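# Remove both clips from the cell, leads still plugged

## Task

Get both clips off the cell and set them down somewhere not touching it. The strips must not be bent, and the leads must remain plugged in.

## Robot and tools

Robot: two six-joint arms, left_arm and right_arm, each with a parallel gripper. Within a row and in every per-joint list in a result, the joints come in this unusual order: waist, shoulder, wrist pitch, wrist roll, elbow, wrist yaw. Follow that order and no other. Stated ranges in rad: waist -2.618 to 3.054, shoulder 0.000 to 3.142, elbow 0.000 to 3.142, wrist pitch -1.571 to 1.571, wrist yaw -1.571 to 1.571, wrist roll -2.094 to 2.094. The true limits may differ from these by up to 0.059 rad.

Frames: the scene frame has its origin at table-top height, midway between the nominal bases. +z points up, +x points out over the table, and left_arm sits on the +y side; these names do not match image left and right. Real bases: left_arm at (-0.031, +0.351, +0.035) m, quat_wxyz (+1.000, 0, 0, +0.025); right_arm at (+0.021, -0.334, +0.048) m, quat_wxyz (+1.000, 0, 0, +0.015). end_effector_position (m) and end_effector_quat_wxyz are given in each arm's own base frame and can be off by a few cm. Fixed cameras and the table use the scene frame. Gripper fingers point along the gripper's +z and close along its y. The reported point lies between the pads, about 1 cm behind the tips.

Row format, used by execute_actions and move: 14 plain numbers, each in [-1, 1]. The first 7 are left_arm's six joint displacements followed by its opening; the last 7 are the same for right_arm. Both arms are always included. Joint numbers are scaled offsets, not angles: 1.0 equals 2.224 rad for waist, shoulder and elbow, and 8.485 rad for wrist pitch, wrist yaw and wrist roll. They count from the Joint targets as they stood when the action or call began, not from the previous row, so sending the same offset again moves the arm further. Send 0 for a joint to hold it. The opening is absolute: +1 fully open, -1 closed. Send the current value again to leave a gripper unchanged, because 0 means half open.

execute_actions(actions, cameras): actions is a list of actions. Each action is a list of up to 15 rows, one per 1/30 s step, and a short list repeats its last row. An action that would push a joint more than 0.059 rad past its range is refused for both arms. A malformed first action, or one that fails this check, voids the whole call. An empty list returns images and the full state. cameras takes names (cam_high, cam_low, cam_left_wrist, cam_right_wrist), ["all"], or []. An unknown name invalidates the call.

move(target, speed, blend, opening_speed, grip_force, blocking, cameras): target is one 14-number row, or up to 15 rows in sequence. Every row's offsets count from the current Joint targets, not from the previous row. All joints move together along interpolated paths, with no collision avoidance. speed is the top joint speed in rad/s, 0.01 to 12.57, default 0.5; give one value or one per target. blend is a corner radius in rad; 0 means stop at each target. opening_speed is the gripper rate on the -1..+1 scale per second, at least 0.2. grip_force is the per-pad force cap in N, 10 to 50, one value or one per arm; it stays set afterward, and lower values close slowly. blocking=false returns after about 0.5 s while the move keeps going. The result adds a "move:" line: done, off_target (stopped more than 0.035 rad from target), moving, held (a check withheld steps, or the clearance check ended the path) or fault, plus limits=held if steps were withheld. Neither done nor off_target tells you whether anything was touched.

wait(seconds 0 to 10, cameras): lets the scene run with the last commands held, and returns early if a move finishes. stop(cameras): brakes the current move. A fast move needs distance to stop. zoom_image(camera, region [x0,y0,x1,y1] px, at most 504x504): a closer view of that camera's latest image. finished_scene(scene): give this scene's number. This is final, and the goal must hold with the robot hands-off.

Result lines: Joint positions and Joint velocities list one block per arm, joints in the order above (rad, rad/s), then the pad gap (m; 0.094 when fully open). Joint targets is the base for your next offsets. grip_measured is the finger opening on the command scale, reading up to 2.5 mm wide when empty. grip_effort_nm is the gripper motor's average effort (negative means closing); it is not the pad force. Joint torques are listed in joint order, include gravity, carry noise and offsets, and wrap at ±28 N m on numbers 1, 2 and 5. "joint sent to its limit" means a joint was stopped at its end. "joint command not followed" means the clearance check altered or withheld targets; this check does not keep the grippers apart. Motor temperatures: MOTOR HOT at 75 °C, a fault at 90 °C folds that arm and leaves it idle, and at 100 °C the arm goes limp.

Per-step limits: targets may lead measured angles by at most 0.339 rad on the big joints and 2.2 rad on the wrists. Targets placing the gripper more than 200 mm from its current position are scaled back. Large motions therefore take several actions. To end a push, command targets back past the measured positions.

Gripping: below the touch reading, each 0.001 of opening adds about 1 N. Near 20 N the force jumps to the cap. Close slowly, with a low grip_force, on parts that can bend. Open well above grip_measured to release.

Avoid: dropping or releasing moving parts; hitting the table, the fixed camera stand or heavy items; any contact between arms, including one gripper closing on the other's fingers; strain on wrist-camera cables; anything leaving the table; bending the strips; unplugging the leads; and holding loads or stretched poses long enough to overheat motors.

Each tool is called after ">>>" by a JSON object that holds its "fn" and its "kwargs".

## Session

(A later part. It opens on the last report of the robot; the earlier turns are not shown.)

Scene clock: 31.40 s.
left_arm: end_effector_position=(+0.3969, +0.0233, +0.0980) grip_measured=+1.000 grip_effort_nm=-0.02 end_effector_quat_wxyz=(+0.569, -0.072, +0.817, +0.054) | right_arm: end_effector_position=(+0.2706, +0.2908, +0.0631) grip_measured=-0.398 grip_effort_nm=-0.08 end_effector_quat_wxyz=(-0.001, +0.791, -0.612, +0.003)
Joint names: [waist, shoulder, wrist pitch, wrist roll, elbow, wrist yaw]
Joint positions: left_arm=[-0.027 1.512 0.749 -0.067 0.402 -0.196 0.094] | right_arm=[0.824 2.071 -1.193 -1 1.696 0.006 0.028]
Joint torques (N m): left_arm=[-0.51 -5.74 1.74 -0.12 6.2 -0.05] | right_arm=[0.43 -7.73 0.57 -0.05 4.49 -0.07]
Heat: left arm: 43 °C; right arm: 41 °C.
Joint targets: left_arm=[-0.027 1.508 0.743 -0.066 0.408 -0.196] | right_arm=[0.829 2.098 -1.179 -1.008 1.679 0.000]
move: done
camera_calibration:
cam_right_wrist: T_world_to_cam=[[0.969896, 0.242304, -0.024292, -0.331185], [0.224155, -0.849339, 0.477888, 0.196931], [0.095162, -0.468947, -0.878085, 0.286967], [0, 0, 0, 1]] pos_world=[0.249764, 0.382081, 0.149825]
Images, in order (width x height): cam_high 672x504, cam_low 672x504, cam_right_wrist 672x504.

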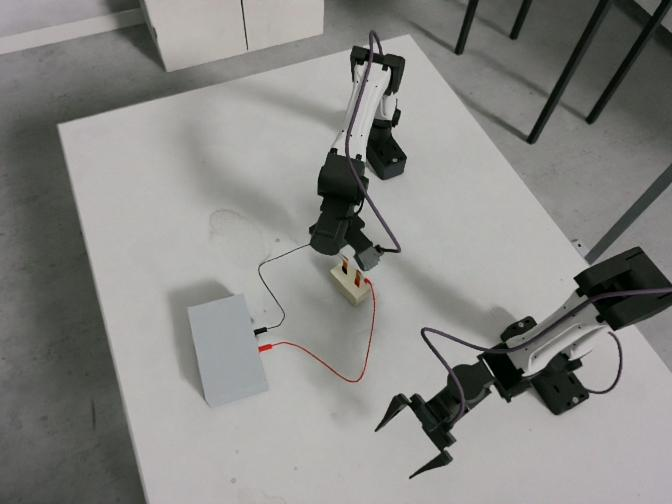

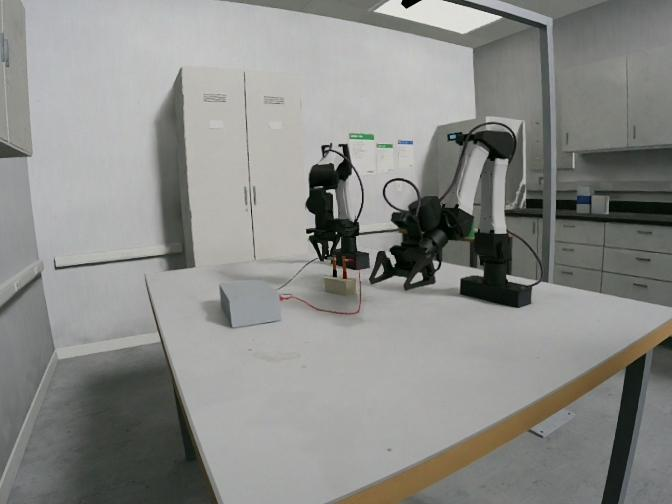

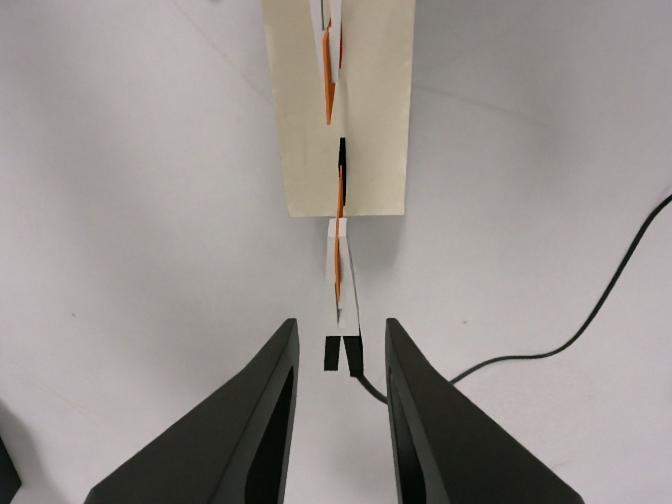

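>>> {"fn": "move", "kwargs": {"target": [0,0,0,0,0,0,1,0,0,0,0,0,0,-0.68], "opening_speed": 0.4, "cameras": ["cam_low","cam_right_wrist"]}}

>>> {"fn": "zoom_image", "kwargs": {"camera": "cam_right_wrist", "region": [240, 180, 440, 420]}}

>>> {"fn": "zoom_image", "kwargs": {"camera": "cam_low", "region": [300, 230, 360, 280]}}

Scene clock: 32.87 s.
left_arm: end_effector_position=(+0.3969, +0.0233, +0.0980) grip_measured=+1.000 grip_effort_nm=-0.02 end_effector_quat_wxyz=(+0.569, -0.072, +0.817, +0.054) | right_arm: end_effector_position=(+0.2706, +0.2909, +0.0631) grip_measured=-0.678 grip_effort_nm=-0.08 end_effector_quat_wxyz=(-0.001, +0.791, -0.612, +0.003)
Joint names: [waist, shoulder, wrist pitch, wrist roll, elbow, wrist yaw]
Joint positions: left_arm=[-0.027 1.512 0.749 -0.067 0.402 -0.196 0.094] | right_arm=[0.824 2.071 -1.192 -1 1.696 0.006 0.015]
Joint torques (N m): left_arm=[-0.57 -5.6 1.68 -0.12 6.24 0] | right_arm=[0.43 -7.73 0.56 -0.03 4.48 -0.08]
Heat: left arm: 43 °C; right arm: 41 °C.
Joint targets: left_arm=[-0.027 1.508 0.743 -0.066 0.408 -0.196] | right_arm=[0.829 2.098 -1.179 -1.008 1.679 0.000]
move: done
camera_calibration:
cam_right_wrist: T_world_to_cam=[[0.969893, 0.242343, -0.0240206, -0.33124], [0.224084, -0.849469, 0.477691, 0.197028], [0.0953603, -0.468691, -0.8782, 0.286837], [0, 0, 0, 1]] pos_world=[0.249764, 0.382081, 0.149825]
Images, in order (width x height): cam_low 672x504, cam_right_wrist 672x504.

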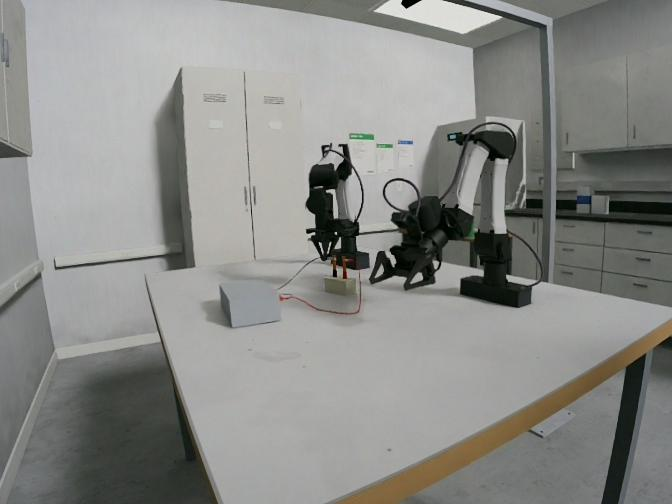

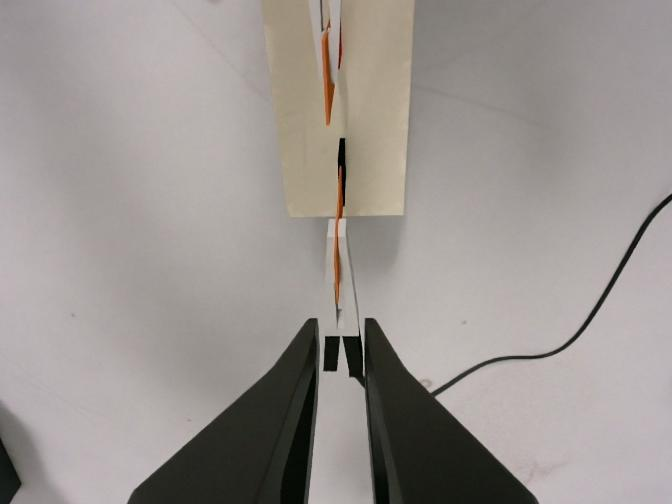

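Scaled by 2.100 from the camera's 672x504 image, which has a finer 960x720 frame.

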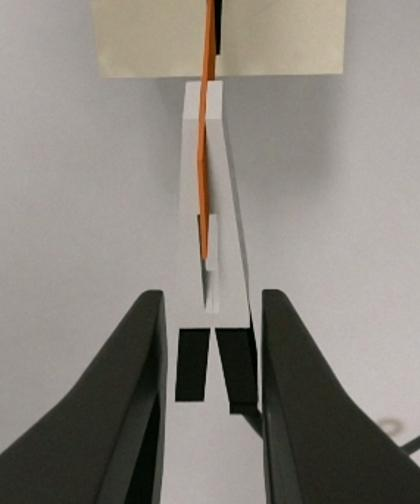

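Scaled by 8.400 from the camera's 672x504 image, which has a finer 960x720 frame.

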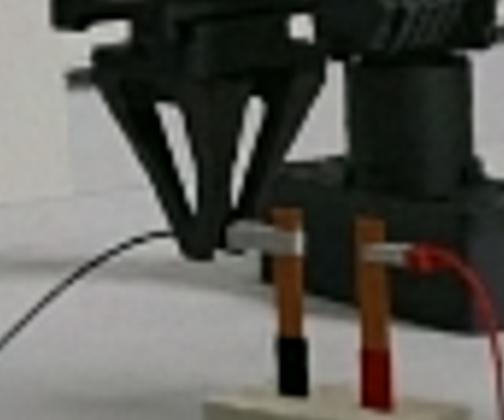

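>>> {"fn": "move", "kwargs": {"target": [0,0,0,0,0,0,1,0,0,0,0,0,0,-0.78], "opening_speed": 0.2, "cameras": ["cam_low","cam_right_wrist"]}}

>>> {"fn": "zoom_image", "kwargs": {"camera": "cam_right_wrist", "region": [240, 180, 440, 420]}}

>>> {"fn": "zoom_image", "kwargs": {"camera": "cam_low", "region": [300, 230, 360, 280]}}

Scene clock: 33.93 s.
left_arm: end_effector_position=(+0.3969, +0.0233, +0.0980) grip_measured=+1.000 grip_effort_nm=-0.02 end_effector_quat_wxyz=(+0.569, -0.072, +0.817, +0.054) | right_arm: end_effector_position=(+0.2707, +0.2910, +0.0631) grip_measured=-0.775 grip_effort_nm=-0.25 end_effector_quat_wxyz=(-0.001, +0.791, -0.612, +0.003)
Joint names: [waist, shoulder, wrist pitch, wrist roll, elbow, wrist yaw]
Joint positions: left_arm=[-0.027 1.512 0.749 -0.067 0.402 -0.196 0.094] | right_arm=[0.824 2.071 -1.192 -1 1.696 0.006 0.011]
Joint torques (N m): left_arm=[-0.46 -5.59 1.73 -0.11 6.11 -0.08] | right_arm=[0.39 -7.75 0.57 -0.01 4.55 -0.07]
Heat: left arm: 43 °C; right arm: 41 °C.
Joint targets: left_arm=[-0.027 1.508 0.743 -0.066 0.408 -0.196] | right_arm=[0.829 2.098 -1.179 -1.008 1.679 0.000]
move: done
camera_calibration:
cam_right_wrist: T_world_to_cam=[[0.969916, 0.242285, -0.0236858, -0.331372], [0.223892, -0.849602, 0.477545, 0.197127], [0.0955783, -0.468482, -0.878288, 0.286706], [0, 0, 0, 1]] pos_world=[0.249865, 0.382082, 0.149825]
Images, in order (width x height): cam_low 672x504, cam_right_wrist 672x504.

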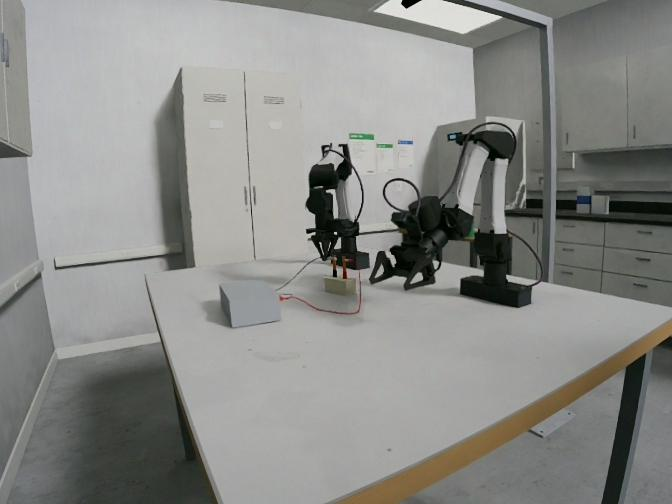

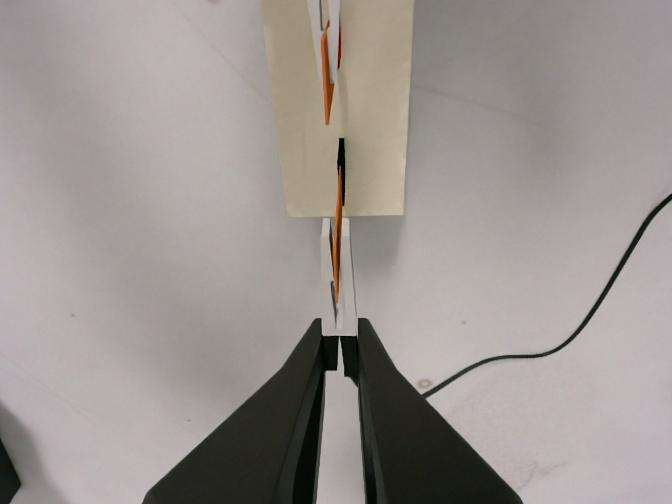

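Scaled by 2.100 from the camera's 672x504 image, which has a finer 960x720 frame.

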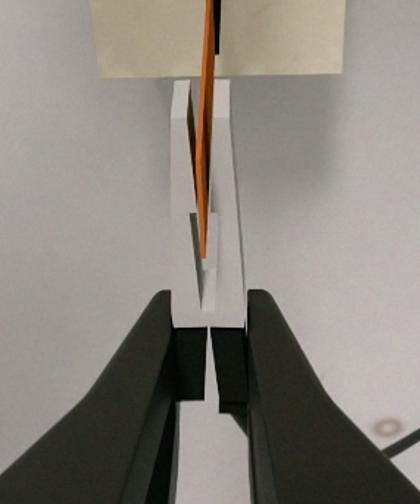

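Scaled by 8.400 from the camera's 672x504 image, which has a finer 960x720 frame.

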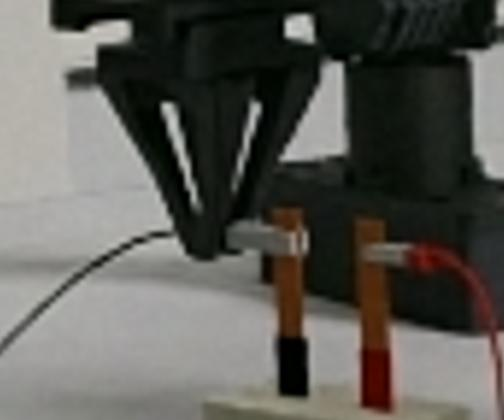

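>>> {"fn": "move", "kwargs": {"target": [0,0,0,0,0,0,1,0,0,0,0,0,0,-0.83], "opening_speed": 0.2, "cameras": ["cam_low","cam_right_wrist"]}}

>>> {"fn": "zoom_image", "kwargs": {"camera": "cam_right_wrist", "region": [240, 180, 440, 420]}}

Scene clock: 34.73 s.
left_arm: end_effector_position=(+0.3969, +0.0233, +0.0980) grip_measured=+1.000 grip_effort_nm=-0.02 end_effector_quat_wxyz=(+0.569, -0.072, +0.817, +0.054) | right_arm: end_effector_position=(+0.2707, +0.2910, +0.0631) grip_measured=-0.822 grip_effort_nm=-0.40 end_effector_quat_wxyz=(-0.001, +0.791, -0.612, +0.003)
Joint names: [waist, shoulder, wrist pitch, wrist roll, elbow, wrist yaw]
Joint positions: left_arm=[-0.027 1.512 0.749 -0.067 0.402 -0.196 0.094] | right_arm=[0.824 2.071 -1.192 -1 1.696 0.006 0.008]
Joint torques (N m): left_arm=[-0.62 -5.57 1.72 -0.11 6.22 -0.03] | right_arm=[0.5 -7.75 0.57 -0.02 4.59 -0.08]
Heat: left arm: 43 °C; right arm: 41 °C.
Joint targets: left_arm=[-0.027 1.508 0.743 -0.066 0.408 -0.196] | right_arm=[0.829 2.098 -1.179 -1.008 1.679 0.000]
move: done
camera_calibration:
cam_right_wrist: T_world_to_cam=[[0.969916, 0.242285, -0.0236858, -0.331372], [0.223892, -0.849602, 0.477545, 0.197127], [0.0955783, -0.468482, -0.878288, 0.286706], [0, 0, 0, 1]] pos_world=[0.249865, 0.382082, 0.149825]
Images, in order (width x height): cam_low 672x504, cam_right_wrist 672x504.

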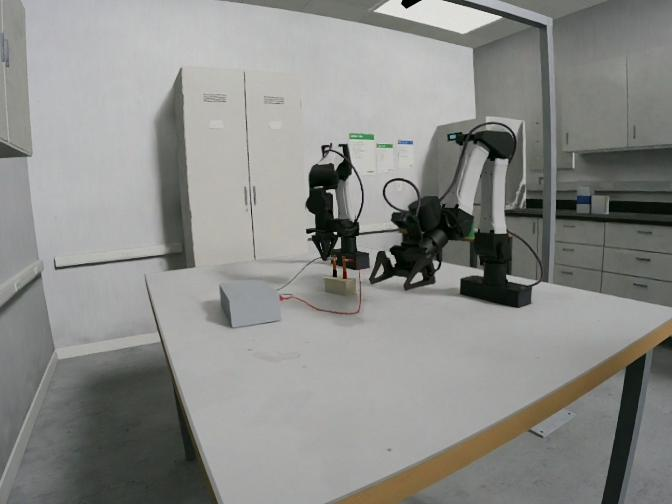

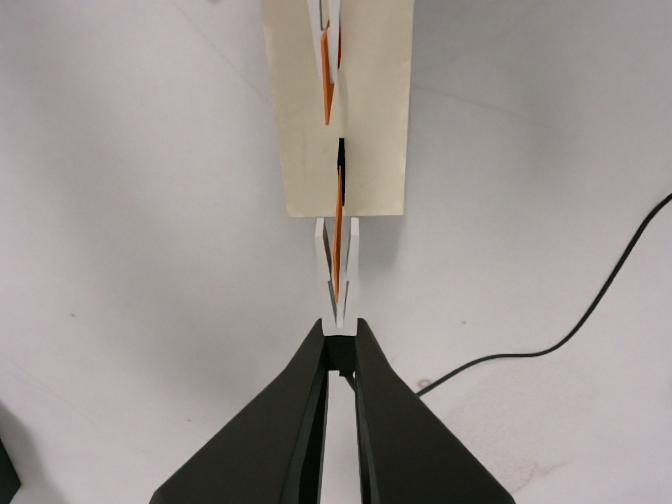

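Scaled by 2.100 from the camera's 672x504 image, which has a finer 960x720 frame.

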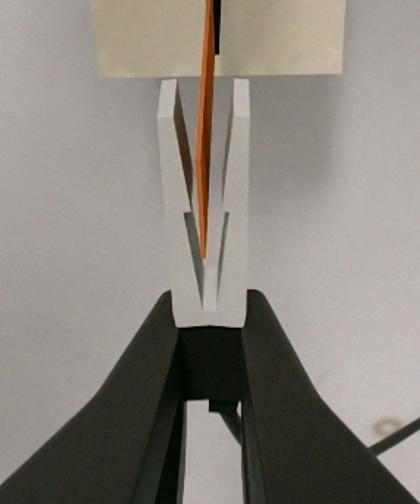

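>>> {"fn": "move", "kwargs": {"target": [0,0,0,0,0,0,1,-0.01916,-0.01403,0.00181,-0.00384,-0.02095,0,-0.85], "speed": 0.1, "cameras": ["cam_low","cam_right_wrist"]}}

>>> {"fn": "zoom_image", "kwargs": {"camera": "cam_right_wrist", "region": [240, 100, 440, 420]}}

>>> {"fn": "zoom_image", "kwargs": {"camera": "cam_low", "region": [300, 230, 360, 280]}}

Scene clock: 37.53 s.
left_arm: end_effector_position=(+0.3969, +0.0233, +0.0980) grip_measured=+1.000 grip_effort_nm=-0.02 end_effector_quat_wxyz=(+0.569, -0.072, +0.817, +0.054) | right_arm: end_effector_position=(+0.2740, +0.2741, +0.0516) grip_measured=-0.850 grip_effort_nm=-1.03 end_effector_quat_wxyz=(+0.015, +0.789, -0.614, +0.001)
Joint names: [waist, shoulder, wrist pitch, wrist roll, elbow, wrist yaw]
Joint positions: left_arm=[-0.027 1.512 0.749 -0.067 0.402 -0.196 0.094] | right_arm=[0.788 2.071 -1.178 -1.031 1.649 0.006 0.007]
Joint torques (N m): left_arm=[-0.44 -5.59 1.72 -0.16 6.27 -0.07] | right_arm=[-0.16 -9.98 0.5 -0.06 4.3 -0.07]
Heat: left arm: 43 °C; right arm: 42 °C.
Joint targets: left_arm=[-0.027 1.508 0.743 -0.066 0.408 -0.196] | right_arm=[0.786 2.067 -1.164 -1.041 1.633 0.000]
move: done
camera_calibration:
cam_right_wrist: T_world_to_cam=[[0.970165, 0.236981, -0.0511868, -0.327931], [0.231011, -0.839491, 0.491822, 0.182129], [0.0735818, -0.488973, -0.86919, 0.279594], [0, 0, 0, 1]] pos_world=[0.255501, 0.367324, 0.13666]
Images, in order (width x height): cam_low 672x504, cam_right_wrist 672x504.

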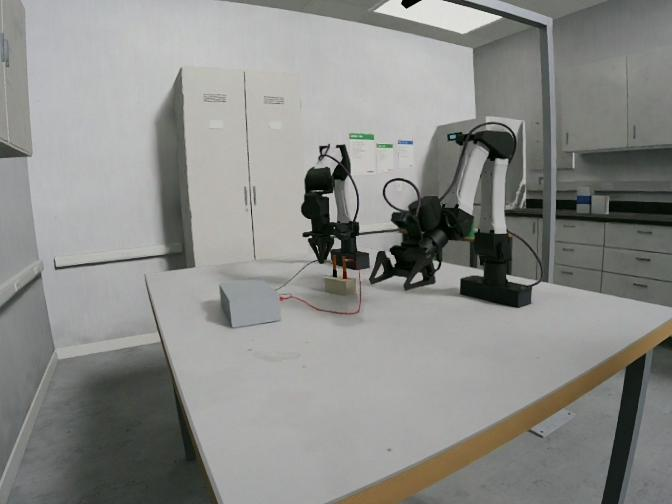

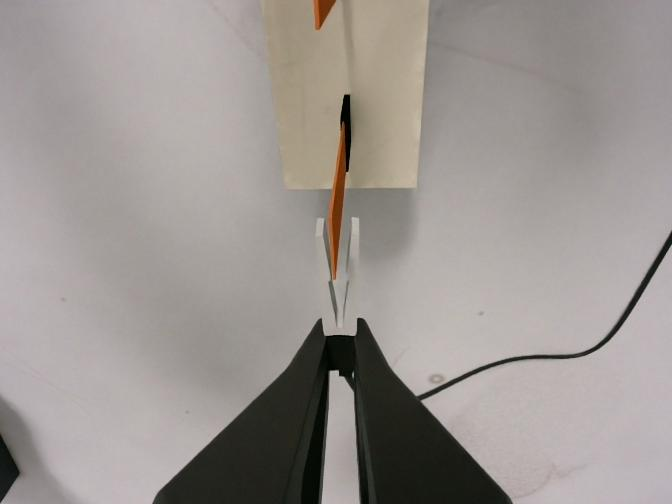

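Scaled by 1.575 from the camera's 672x504 image, which has a finer 960x720 frame.

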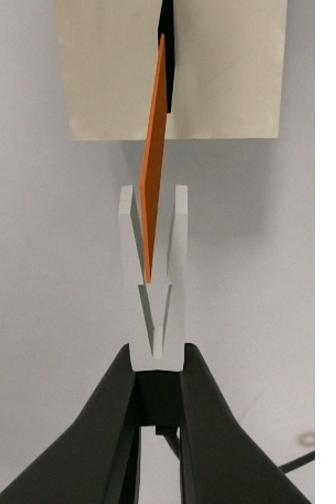

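Scaled by 8.400 from the camera's 672x504 image, which has a finer 960x720 frame.

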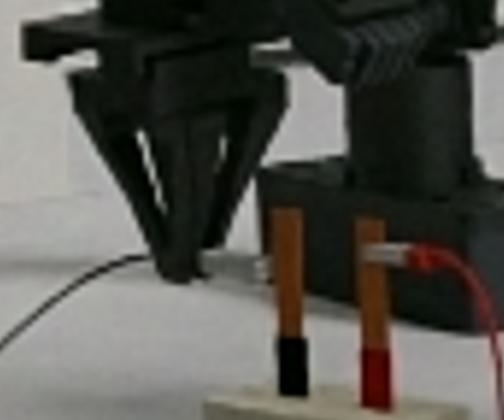

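>>> {"fn": "move", "kwargs": {"target": [0,0,0,0,0,0,1,-0.0108,-0.0288,0.00177,-0.0033,-0.0189,0,-0.85], "speed": 0.1, "cameras": ["cam_low","cam_right_wrist"]}}

>>> {"fn": "zoom_image", "kwargs": {"camera": "cam_right_wrist", "region": [240, 100, 440, 420]}}

>>> {"fn": "zoom_image", "kwargs": {"camera": "cam_low", "region": [300, 230, 360, 280]}}

Scene clock: 39.20 s.
left_arm: end_effector_position=(+0.3969, +0.0233, +0.0980) grip_measured=+1.000 grip_effort_nm=-0.02 end_effector_quat_wxyz=(+0.569, -0.072, +0.817, +0.054) | right_arm: end_effector_position=(+0.2752, +0.2639, +0.0528) grip_measured=-0.850 grip_effort_nm=-1.03 end_effector_quat_wxyz=(+0.012, +0.792, -0.611, +0.001)
Joint names: [waist, shoulder, wrist pitch, wrist roll, elbow, wrist yaw]
Joint positions: left_arm=[-0.027 1.512 0.749 -0.067 0.402 -0.196 0.094] | right_arm=[0.767 2.041 -1.163 -1.059 1.609 0.006 0.007]
Joint torques (N m): left_arm=[-0.46 -5.71 1.68 -0.15 6.27 -0.05] | right_arm=[-0.31 -12.42 0.51 -0.04 4.4 -0.07]
Heat: left arm: 43 °C; right arm: 42 °C.
Joint targets: left_arm=[-0.027 1.508 0.743 -0.066 0.408 -0.196] | right_arm=[0.763 2.003 -1.149 -1.069 1.591 0.000]
move: off_target (right_arm); right_arm: the shoulder is farthest, 0.038 rad from its target
camera_calibration:
cam_right_wrist: T_world_to_cam=[[0.968655, 0.243854, -0.0473544, -0.328125], [0.235336, -0.839822, 0.489199, 0.171697], [0.0795238, -0.48501, -0.870886, 0.273038], [0, 0, 0, 1]] pos_world=[0.255721, 0.356636, 0.138253]
Images, in order (width x height): cam_low 672x504, cam_right_wrist 672x504.

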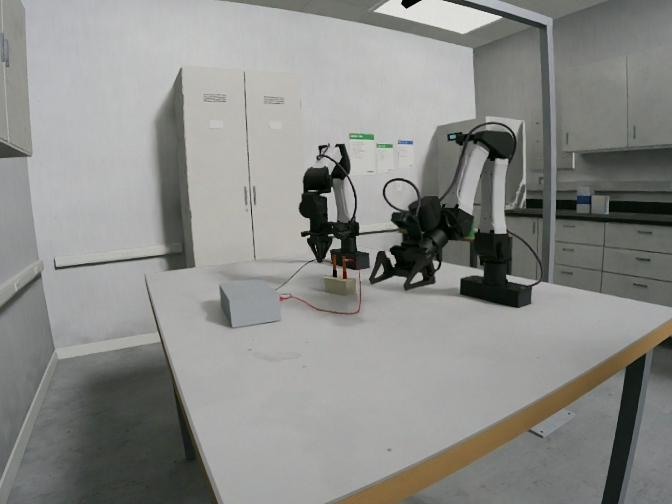

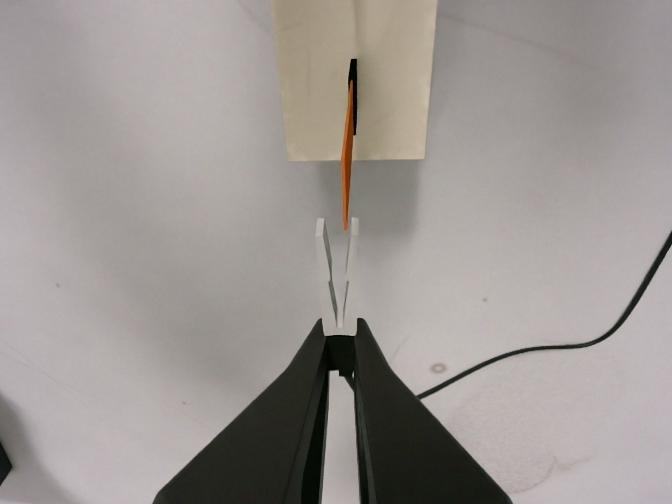

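Scaled by 1.575 from the camera's 672x504 image, which has a finer 960x720 frame.

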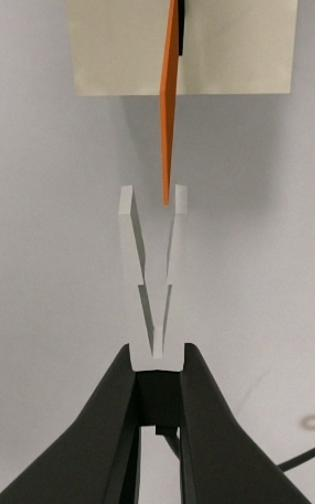

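Scaled by 8.400 from the camera's 672x504 image, which has a finer 960x720 frame.

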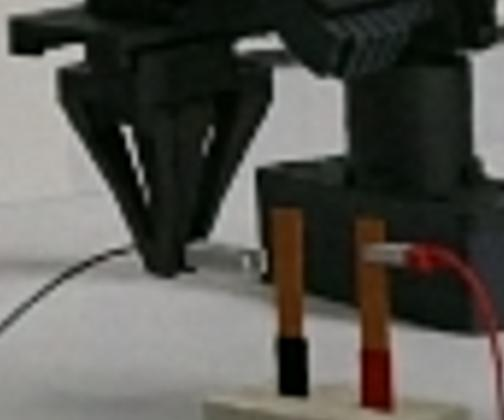

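>>> {"fn": "move", "kwargs": {"target": [0,0,0,0,0,0,1,-0.0827,-0.0616,0.00507,-0.02145,-0.0679,0,-0.85], "speed": 0.2, "cameras": ["cam_low","cam_right_wrist","cam_high"]}}

>>> {"fn": "zoom_image", "kwargs": {"camera": "cam_low", "region": [290, 220, 390, 310]}}

Scene clock: 41.20 s.
left_arm: end_effector_position=(+0.3969, +0.0233, +0.0980) grip_measured=+1.000 grip_effort_nm=-0.02 end_effector_quat_wxyz=(+0.569, -0.072, +0.817, +0.054) | right_arm: end_effector_position=(+0.2977, +0.1933, +0.0642) grip_measured=-0.850 grip_effort_nm=-1.03 end_effector_quat_wxyz=(-0.003, +0.790, -0.614, +0.004)
Joint names: [waist, shoulder, wrist pitch, wrist roll, elbow, wrist yaw]
Joint positions: left_arm=[-0.027 1.512 0.749 -0.067 0.402 -0.196 0.094] | right_arm=[0.579 1.902 -1.118 -1.241 1.458 0.006 0.007]
Joint torques (N m): left_arm=[-0.46 -5.74 1.73 -0.16 6.31 -0.05] | right_arm=[-0.08 -11.28 0.54 -0.05 4.31 -0.09]
Heat: left arm: 43 °C; right arm: 43 °C.
Joint targets: left_arm=[-0.027 1.508 0.743 -0.066 0.408 -0.196] | right_arm=[0.578 1.866 -1.106 -1.250 1.440 0.000]
move: off_target (right_arm); right_arm: the shoulder is farthest, 0.036 rad from its target
camera_calibration:
cam_right_wrist: T_world_to_cam=[[0.971007, 0.23824, -0.0196593, -0.333622], [0.218502, -0.851181, 0.477229, 0.109493], [0.0969612, -0.467688, -0.878559, 0.238841], [0, 0, 0, 1]] pos_world=[0.276867, 0.284384, 0.151024]
Images, in order (width x height): cam_high 672x504, cam_low 672x504, cam_right_wrist 672x504.

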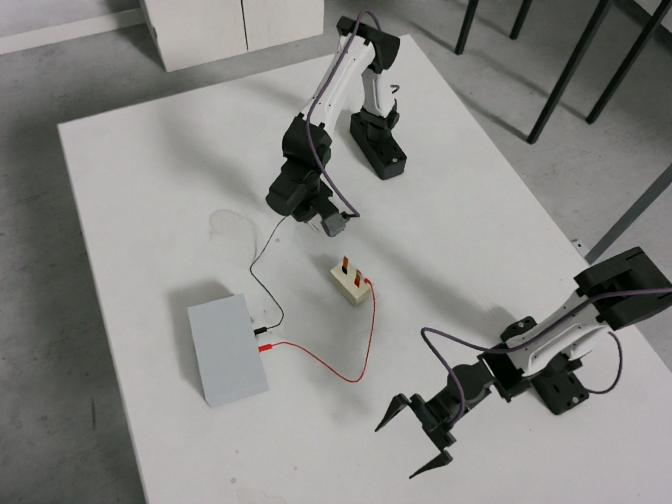

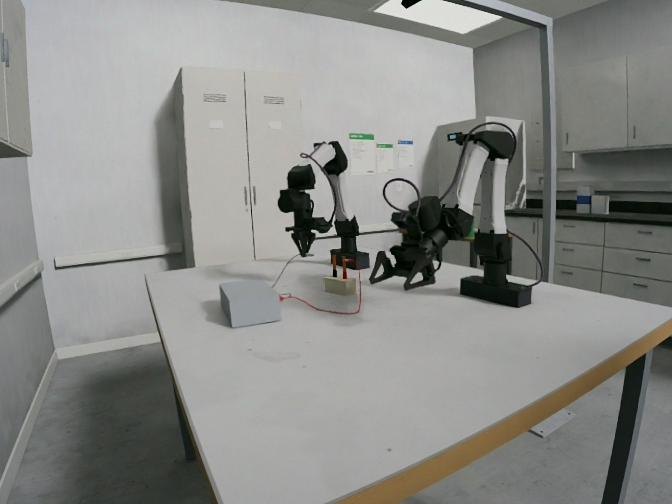

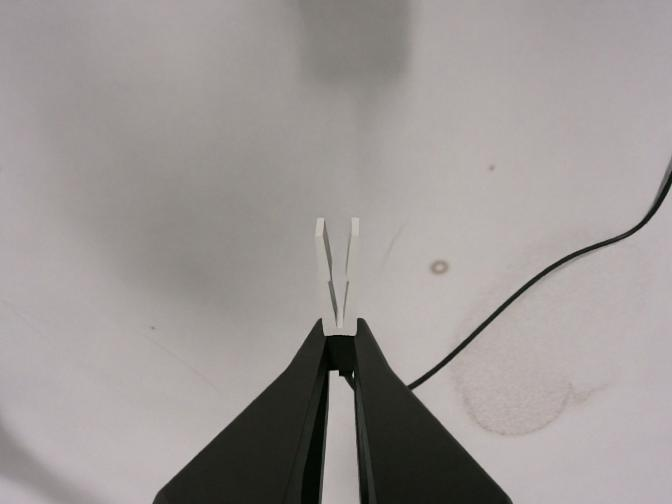

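Scaled by 5.040 from the camera's 672x504 image, which has a finer 960x720 frame.

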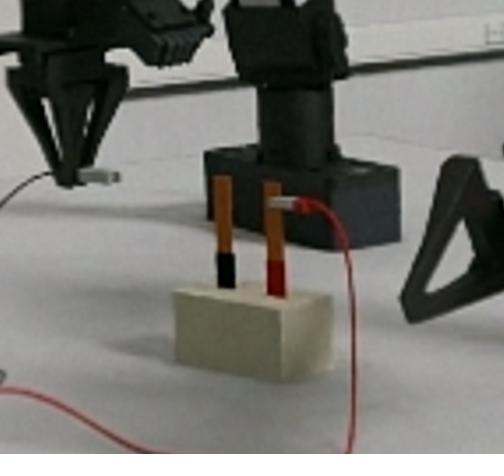

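>>> {"fn": "move", "kwargs": {"target": [0,0,0,0,0,0,1,0,0.0805,0.03783,0,-0.0895,0,-0.85], "speed": 0.2, "cameras": ["cam_low","cam_right_wrist"]}}

>>> {"fn": "zoom_image", "kwargs": {"camera": "cam_low", "region": [270, 220, 370, 310]}}

Scene clock: 43.93 s.
left_arm: end_effector_position=(+0.3969, +0.0233, +0.0980) grip_measured=+1.000 grip_effort_nm=-0.02 end_effector_quat_wxyz=(+0.569, -0.072, +0.817, +0.054) | right_arm: end_effector_position=(+0.2973, +0.1930, -0.0237) grip_measured=-0.850 grip_effort_nm=-1.03 end_effector_quat_wxyz=(-0.002, +0.790, -0.613, +0.004)
Joint names: [waist, shoulder, wrist pitch, wrist roll, elbow, wrist yaw]
Joint positions: left_arm=[-0.027 1.512 0.749 -0.067 0.402 -0.196 0.094] | right_arm=[0.579 2.022 -0.798 -1.242 1.255 0.006 0.007]
Joint torques (N m): left_arm=[-0.42 -5.7 1.7 -0.12 6.28 -0.06] | right_arm=[0.05 -7.1 0.57 -0.03 3.97 -0.11]
Heat: left arm: 44 °C; right arm: 43 °C.
Joint targets: left_arm=[-0.027 1.508 0.743 -0.066 0.408 -0.196] | right_arm=[0.578 2.045 -0.785 -1.250 1.241 0.000]
move: done
camera_calibration:
cam_right_wrist: T_world_to_cam=[[0.970753, 0.239017, -0.0225648, -0.335096], [0.220449, -0.850208, 0.478068, 0.150577], [0.0950815, -0.469061, -0.878033, 0.162378], [0, 0, 0, 1]] pos_world=[0.276662, 0.28428, 0.0630256]
Images, in order (width x height): cam_low 672x504, cam_right_wrist 672x504.

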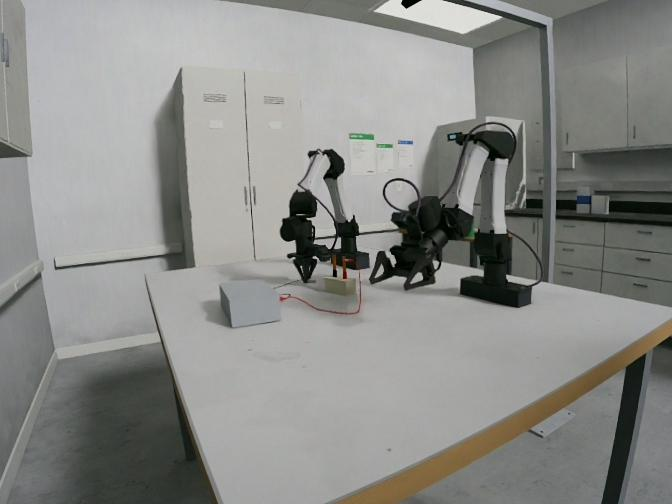

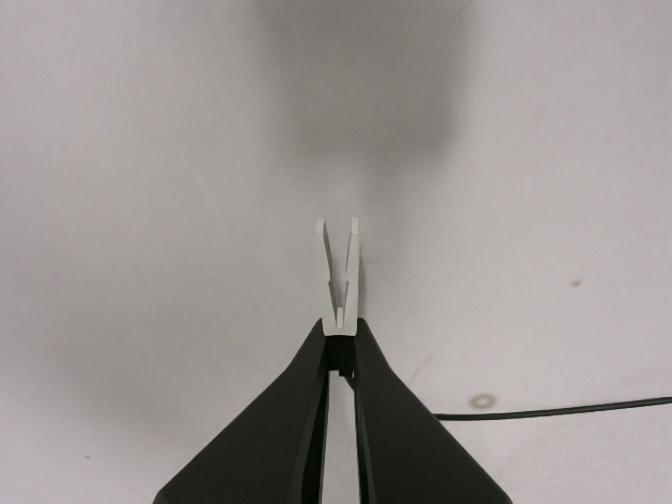

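Scaled by 5.040 from the camera's 672x504 image, which has a finer 960x720 frame.

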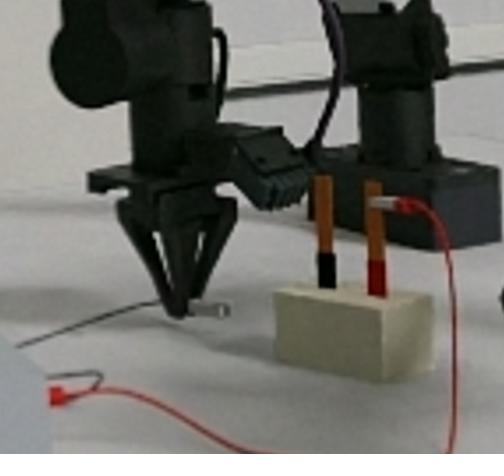

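>>> {"fn": "move", "kwargs": {"target": [0,0,0,0,0,0,1,0,0.0071,0.00337,0,-0.0058,0,-0.85], "speed": 0.05, "cameras": ["cam_low","cam_right_wrist"]}}

>>> {"fn": "zoom_image", "kwargs": {"camera": "cam_low", "region": [280, 250, 340, 300]}}

>>> {"fn": "zoom_image", "kwargs": {"camera": "cam_right_wrist", "region": [240, 180, 440, 420]}}

Scene clock: 45.27 s.
left_arm: end_effector_position=(+0.3969, +0.0233, +0.0980) grip_measured=+1.000 grip_effort_nm=-0.02 end_effector_quat_wxyz=(+0.569, -0.072, +0.817, +0.054) | right_arm: end_effector_position=(+0.2980, +0.1935, -0.0306) grip_measured=-0.850 grip_effort_nm=-1.03 end_effector_quat_wxyz=(-0.003, +0.790, -0.613, +0.005)
Joint names: [waist, shoulder, wrist pitch, wrist roll, elbow, wrist yaw]
Joint positions: left_arm=[-0.027 1.512 0.749 -0.067 0.402 -0.196 0.094] | right_arm=[0.579 2.035 -0.77 -1.242 1.243 0.006 0.007]
Joint torques (N m): left_arm=[-0.46 -5.67 1.73 -0.16 6.46 -0.05] | right_arm=[0.02 -6.79 0.58 -0.03 3.82 -0.09]
Heat: left arm: 44 °C; right arm: 43 °C.
Joint targets: left_arm=[-0.027 1.508 0.743 -0.066 0.408 -0.196] | right_arm=[0.578 2.061 -0.756 -1.250 1.228 0.000]
move: done
camera_calibration:
cam_right_wrist: T_world_to_cam=[[0.970833, 0.239002, -0.0190095, -0.335936], [0.218892, -0.851207, 0.477005, 0.154774], [0.0978242, -0.467253, -0.878695, 0.155272], [0, 0, 0, 1]] pos_world=[0.277069, 0.284585, 0.056223]
Images, in order (width x height): cam_low 672x504, cam_right_wrist 672x504.

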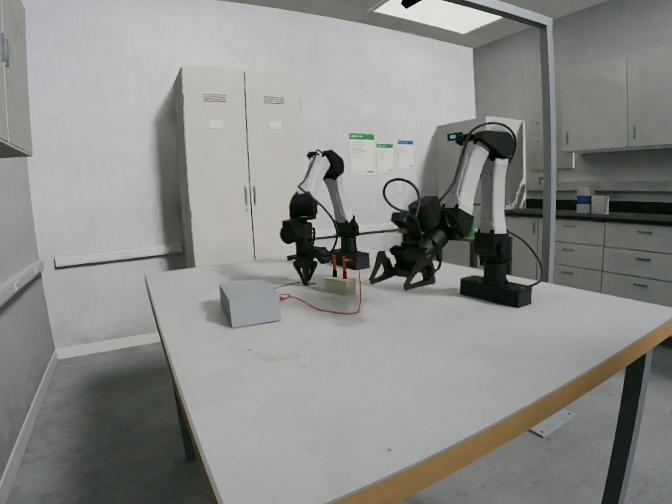

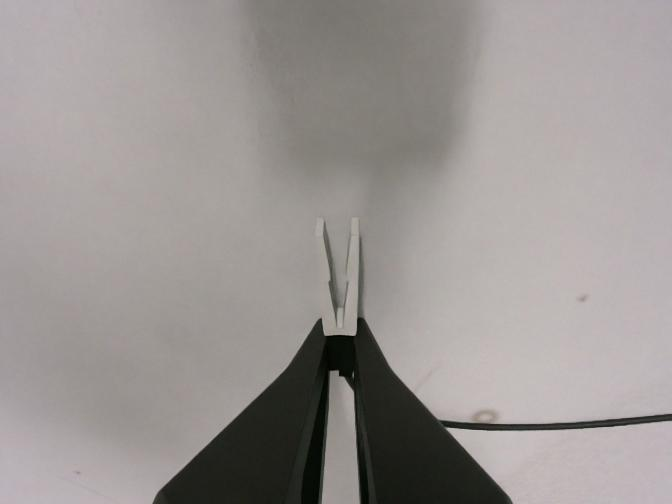

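Scaled by 8.400 from the camera's 672x504 image, which has a finer 960x720 frame.

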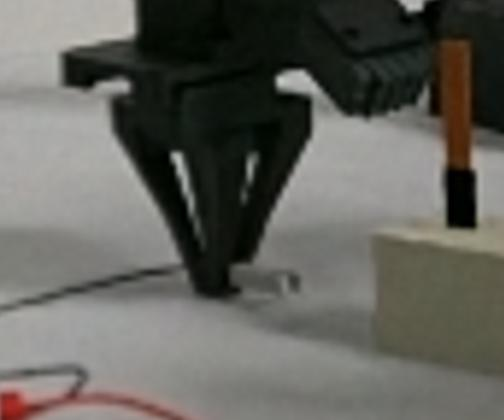

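Scaled by 2.100 from the camera's 672x504 image, which has a finer 960x720 frame.

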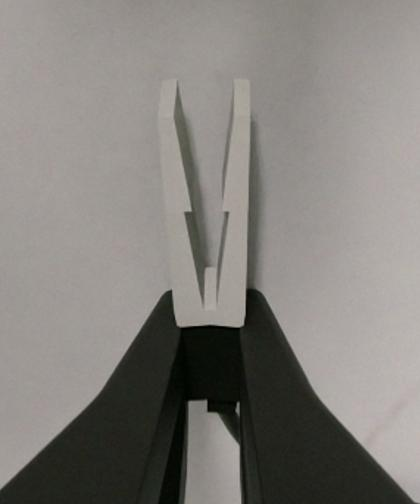

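>>> {"fn": "move", "kwargs": {"target": [0,0,0,0,0,0,1,0,0.0036,0.00169,0,-0.0029,0,-0.85], "speed": 0.05, "cameras": ["cam_low","cam_right_wrist"]}}

>>> {"fn": "zoom_image", "kwargs": {"camera": "cam_low", "region": [280, 250, 340, 300]}}

Scene clock: 46.10 s.
left_arm: end_effector_position=(+0.3969, +0.0233, +0.0980) grip_measured=+1.000 grip_effort_nm=-0.02 end_effector_quat_wxyz=(+0.569, -0.072, +0.817, +0.054) | right_arm: end_effector_position=(+0.2998, +0.1947, -0.0312) grip_measured=-0.850 grip_effort_nm=-1.03 end_effector_quat_wxyz=(-0.007, +0.790, -0.613, +0.006)
Joint names: [waist, shoulder, wrist pitch, wrist roll, elbow, wrist yaw]
Joint positions: left_arm=[-0.027 1.512 0.749 -0.067 0.402 -0.196 0.094] | right_arm=[0.579 2.037 -0.76 -1.242 1.243 0.006 0.007]
Joint torques (N m): left_arm=[-0.51 -5.55 1.72 -0.13 6.32 -0.05] | right_arm=[-0.05 -6.39 0.64 -0.02 3.29 -0.1]
Heat: left arm: 44 °C; right arm: 43 °C.
Joint targets: left_arm=[-0.027 1.508 0.743 -0.066 0.408 -0.196] | right_arm=[0.578 2.069 -0.742 -1.250 1.221 0.000]
move: done
camera_calibration:
cam_right_wrist: T_world_to_cam=[[0.97092, 0.239117, -0.0117614, -0.337779], [0.215872, -0.853179, 0.474854, 0.156914], [0.103511, -0.463584, -0.879986, 0.152618], [0, 0, 0, 1]] pos_world=[0.278285, 0.285395, 0.0558179]
Images, in order (width x height): cam_low 672x504, cam_right_wrist 672x504.

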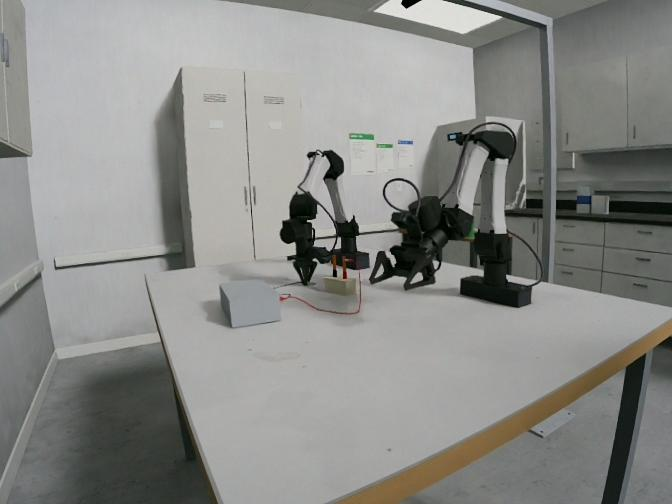

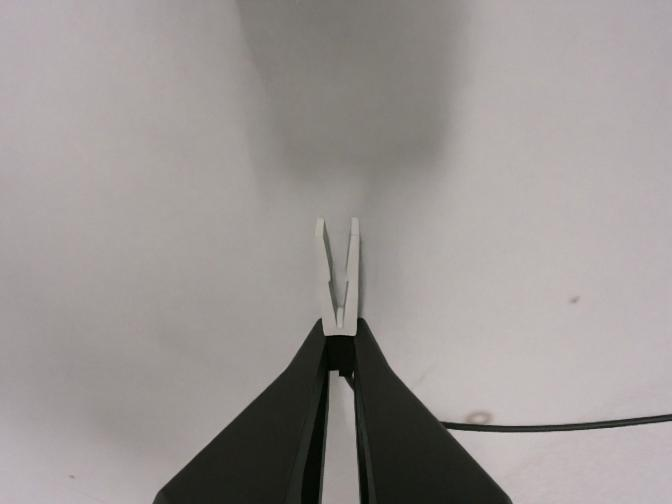

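Scaled by 8.400 from the camera's 672x504 image, which has a finer 960x720 frame.

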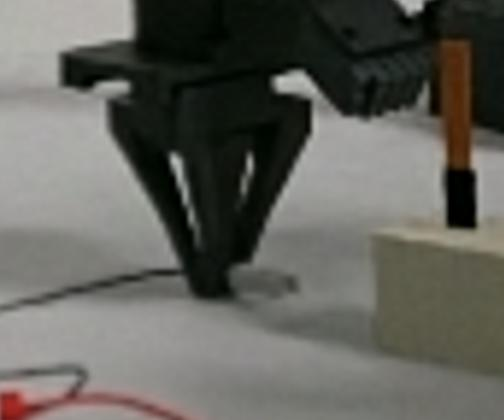

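>>> {"fn": "move", "kwargs": {"target": [[0,0,0,0,0,0,1,0,-0.0036,-0.00169,0,0.0029,0,-0.85],[0,0,0,0,0,0,1,0,-0.0036,-0.00169,0,0.0029,0,-0.4]], "speed": 0.05, "opening_speed": 0.25, "cameras": ["cam_low","cam_right_wrist"]}}

>>> {"fn": "zoom_image", "kwargs": {"camera": "cam_low", "region": [280, 250, 340, 300]}}

Scene clock: 49.10 s.
left_arm: end_effector_position=(+0.3969, +0.0233, +0.0980) grip_measured=+1.000 grip_effort_nm=-0.02 end_effector_quat_wxyz=(+0.569, -0.072, +0.817, +0.054) | right_arm: end_effector_position=(+0.2998, +0.1947, -0.0312) grip_measured=-0.402 grip_effort_nm=0.09 end_effector_quat_wxyz=(-0.007, +0.790, -0.613, +0.006)
Joint names: [waist, shoulder, wrist pitch, wrist roll, elbow, wrist yaw]
Joint positions: left_arm=[-0.027 1.512 0.749 -0.067 0.402 -0.196 0.094] | right_arm=[0.579 2.037 -0.76 -1.242 1.243 0.006 0.028]
Joint torques (N m): left_arm=[-0.42 -5.68 1.7 -0.12 6.22 -0.07] | right_arm=[-0.01 -7.15 0.49 -0.03 3.86 -0.09]
Heat: left arm: 44 °C; right arm: 43 °C.
Joint targets: left_arm=[-0.027 1.508 0.743 -0.066 0.408 -0.196] | right_arm=[0.578 2.061 -0.756 -1.250 1.228 0.000]
move: done
camera_calibration:
cam_right_wrist: T_world_to_cam=[[0.97092, 0.239117, -0.0117614, -0.337779], [0.215872, -0.853179, 0.474854, 0.156914], [0.103511, -0.463584, -0.879986, 0.152618], [0, 0, 0, 1]] pos_world=[0.278285, 0.285395, 0.0558179]
Images, in order (width x height): cam_low 672x504, cam_right_wrist 672x504.

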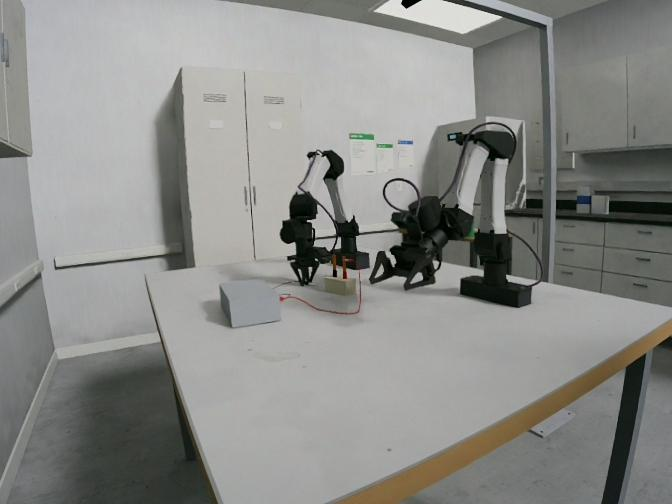

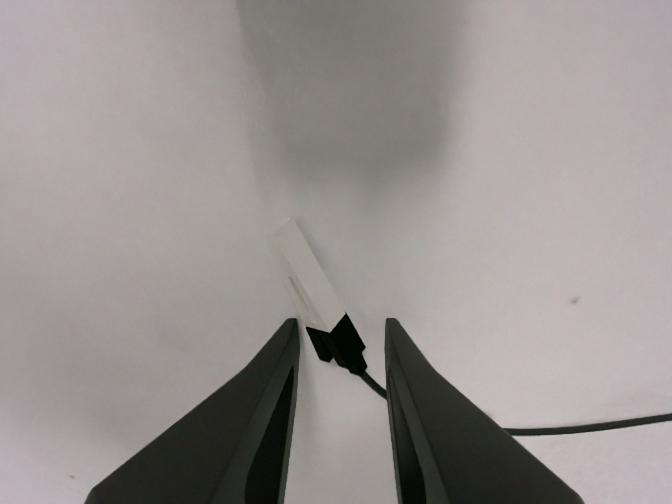

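Scaled by 8.400 from the camera's 672x504 image, which has a finer 960x720 frame.

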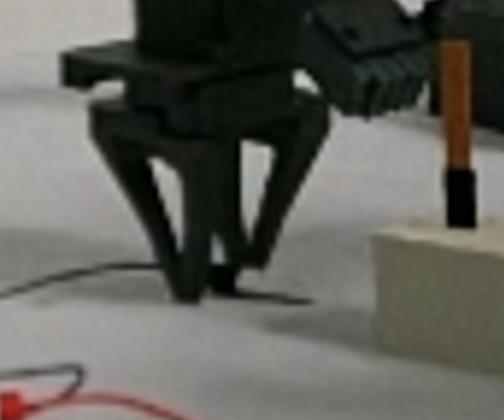

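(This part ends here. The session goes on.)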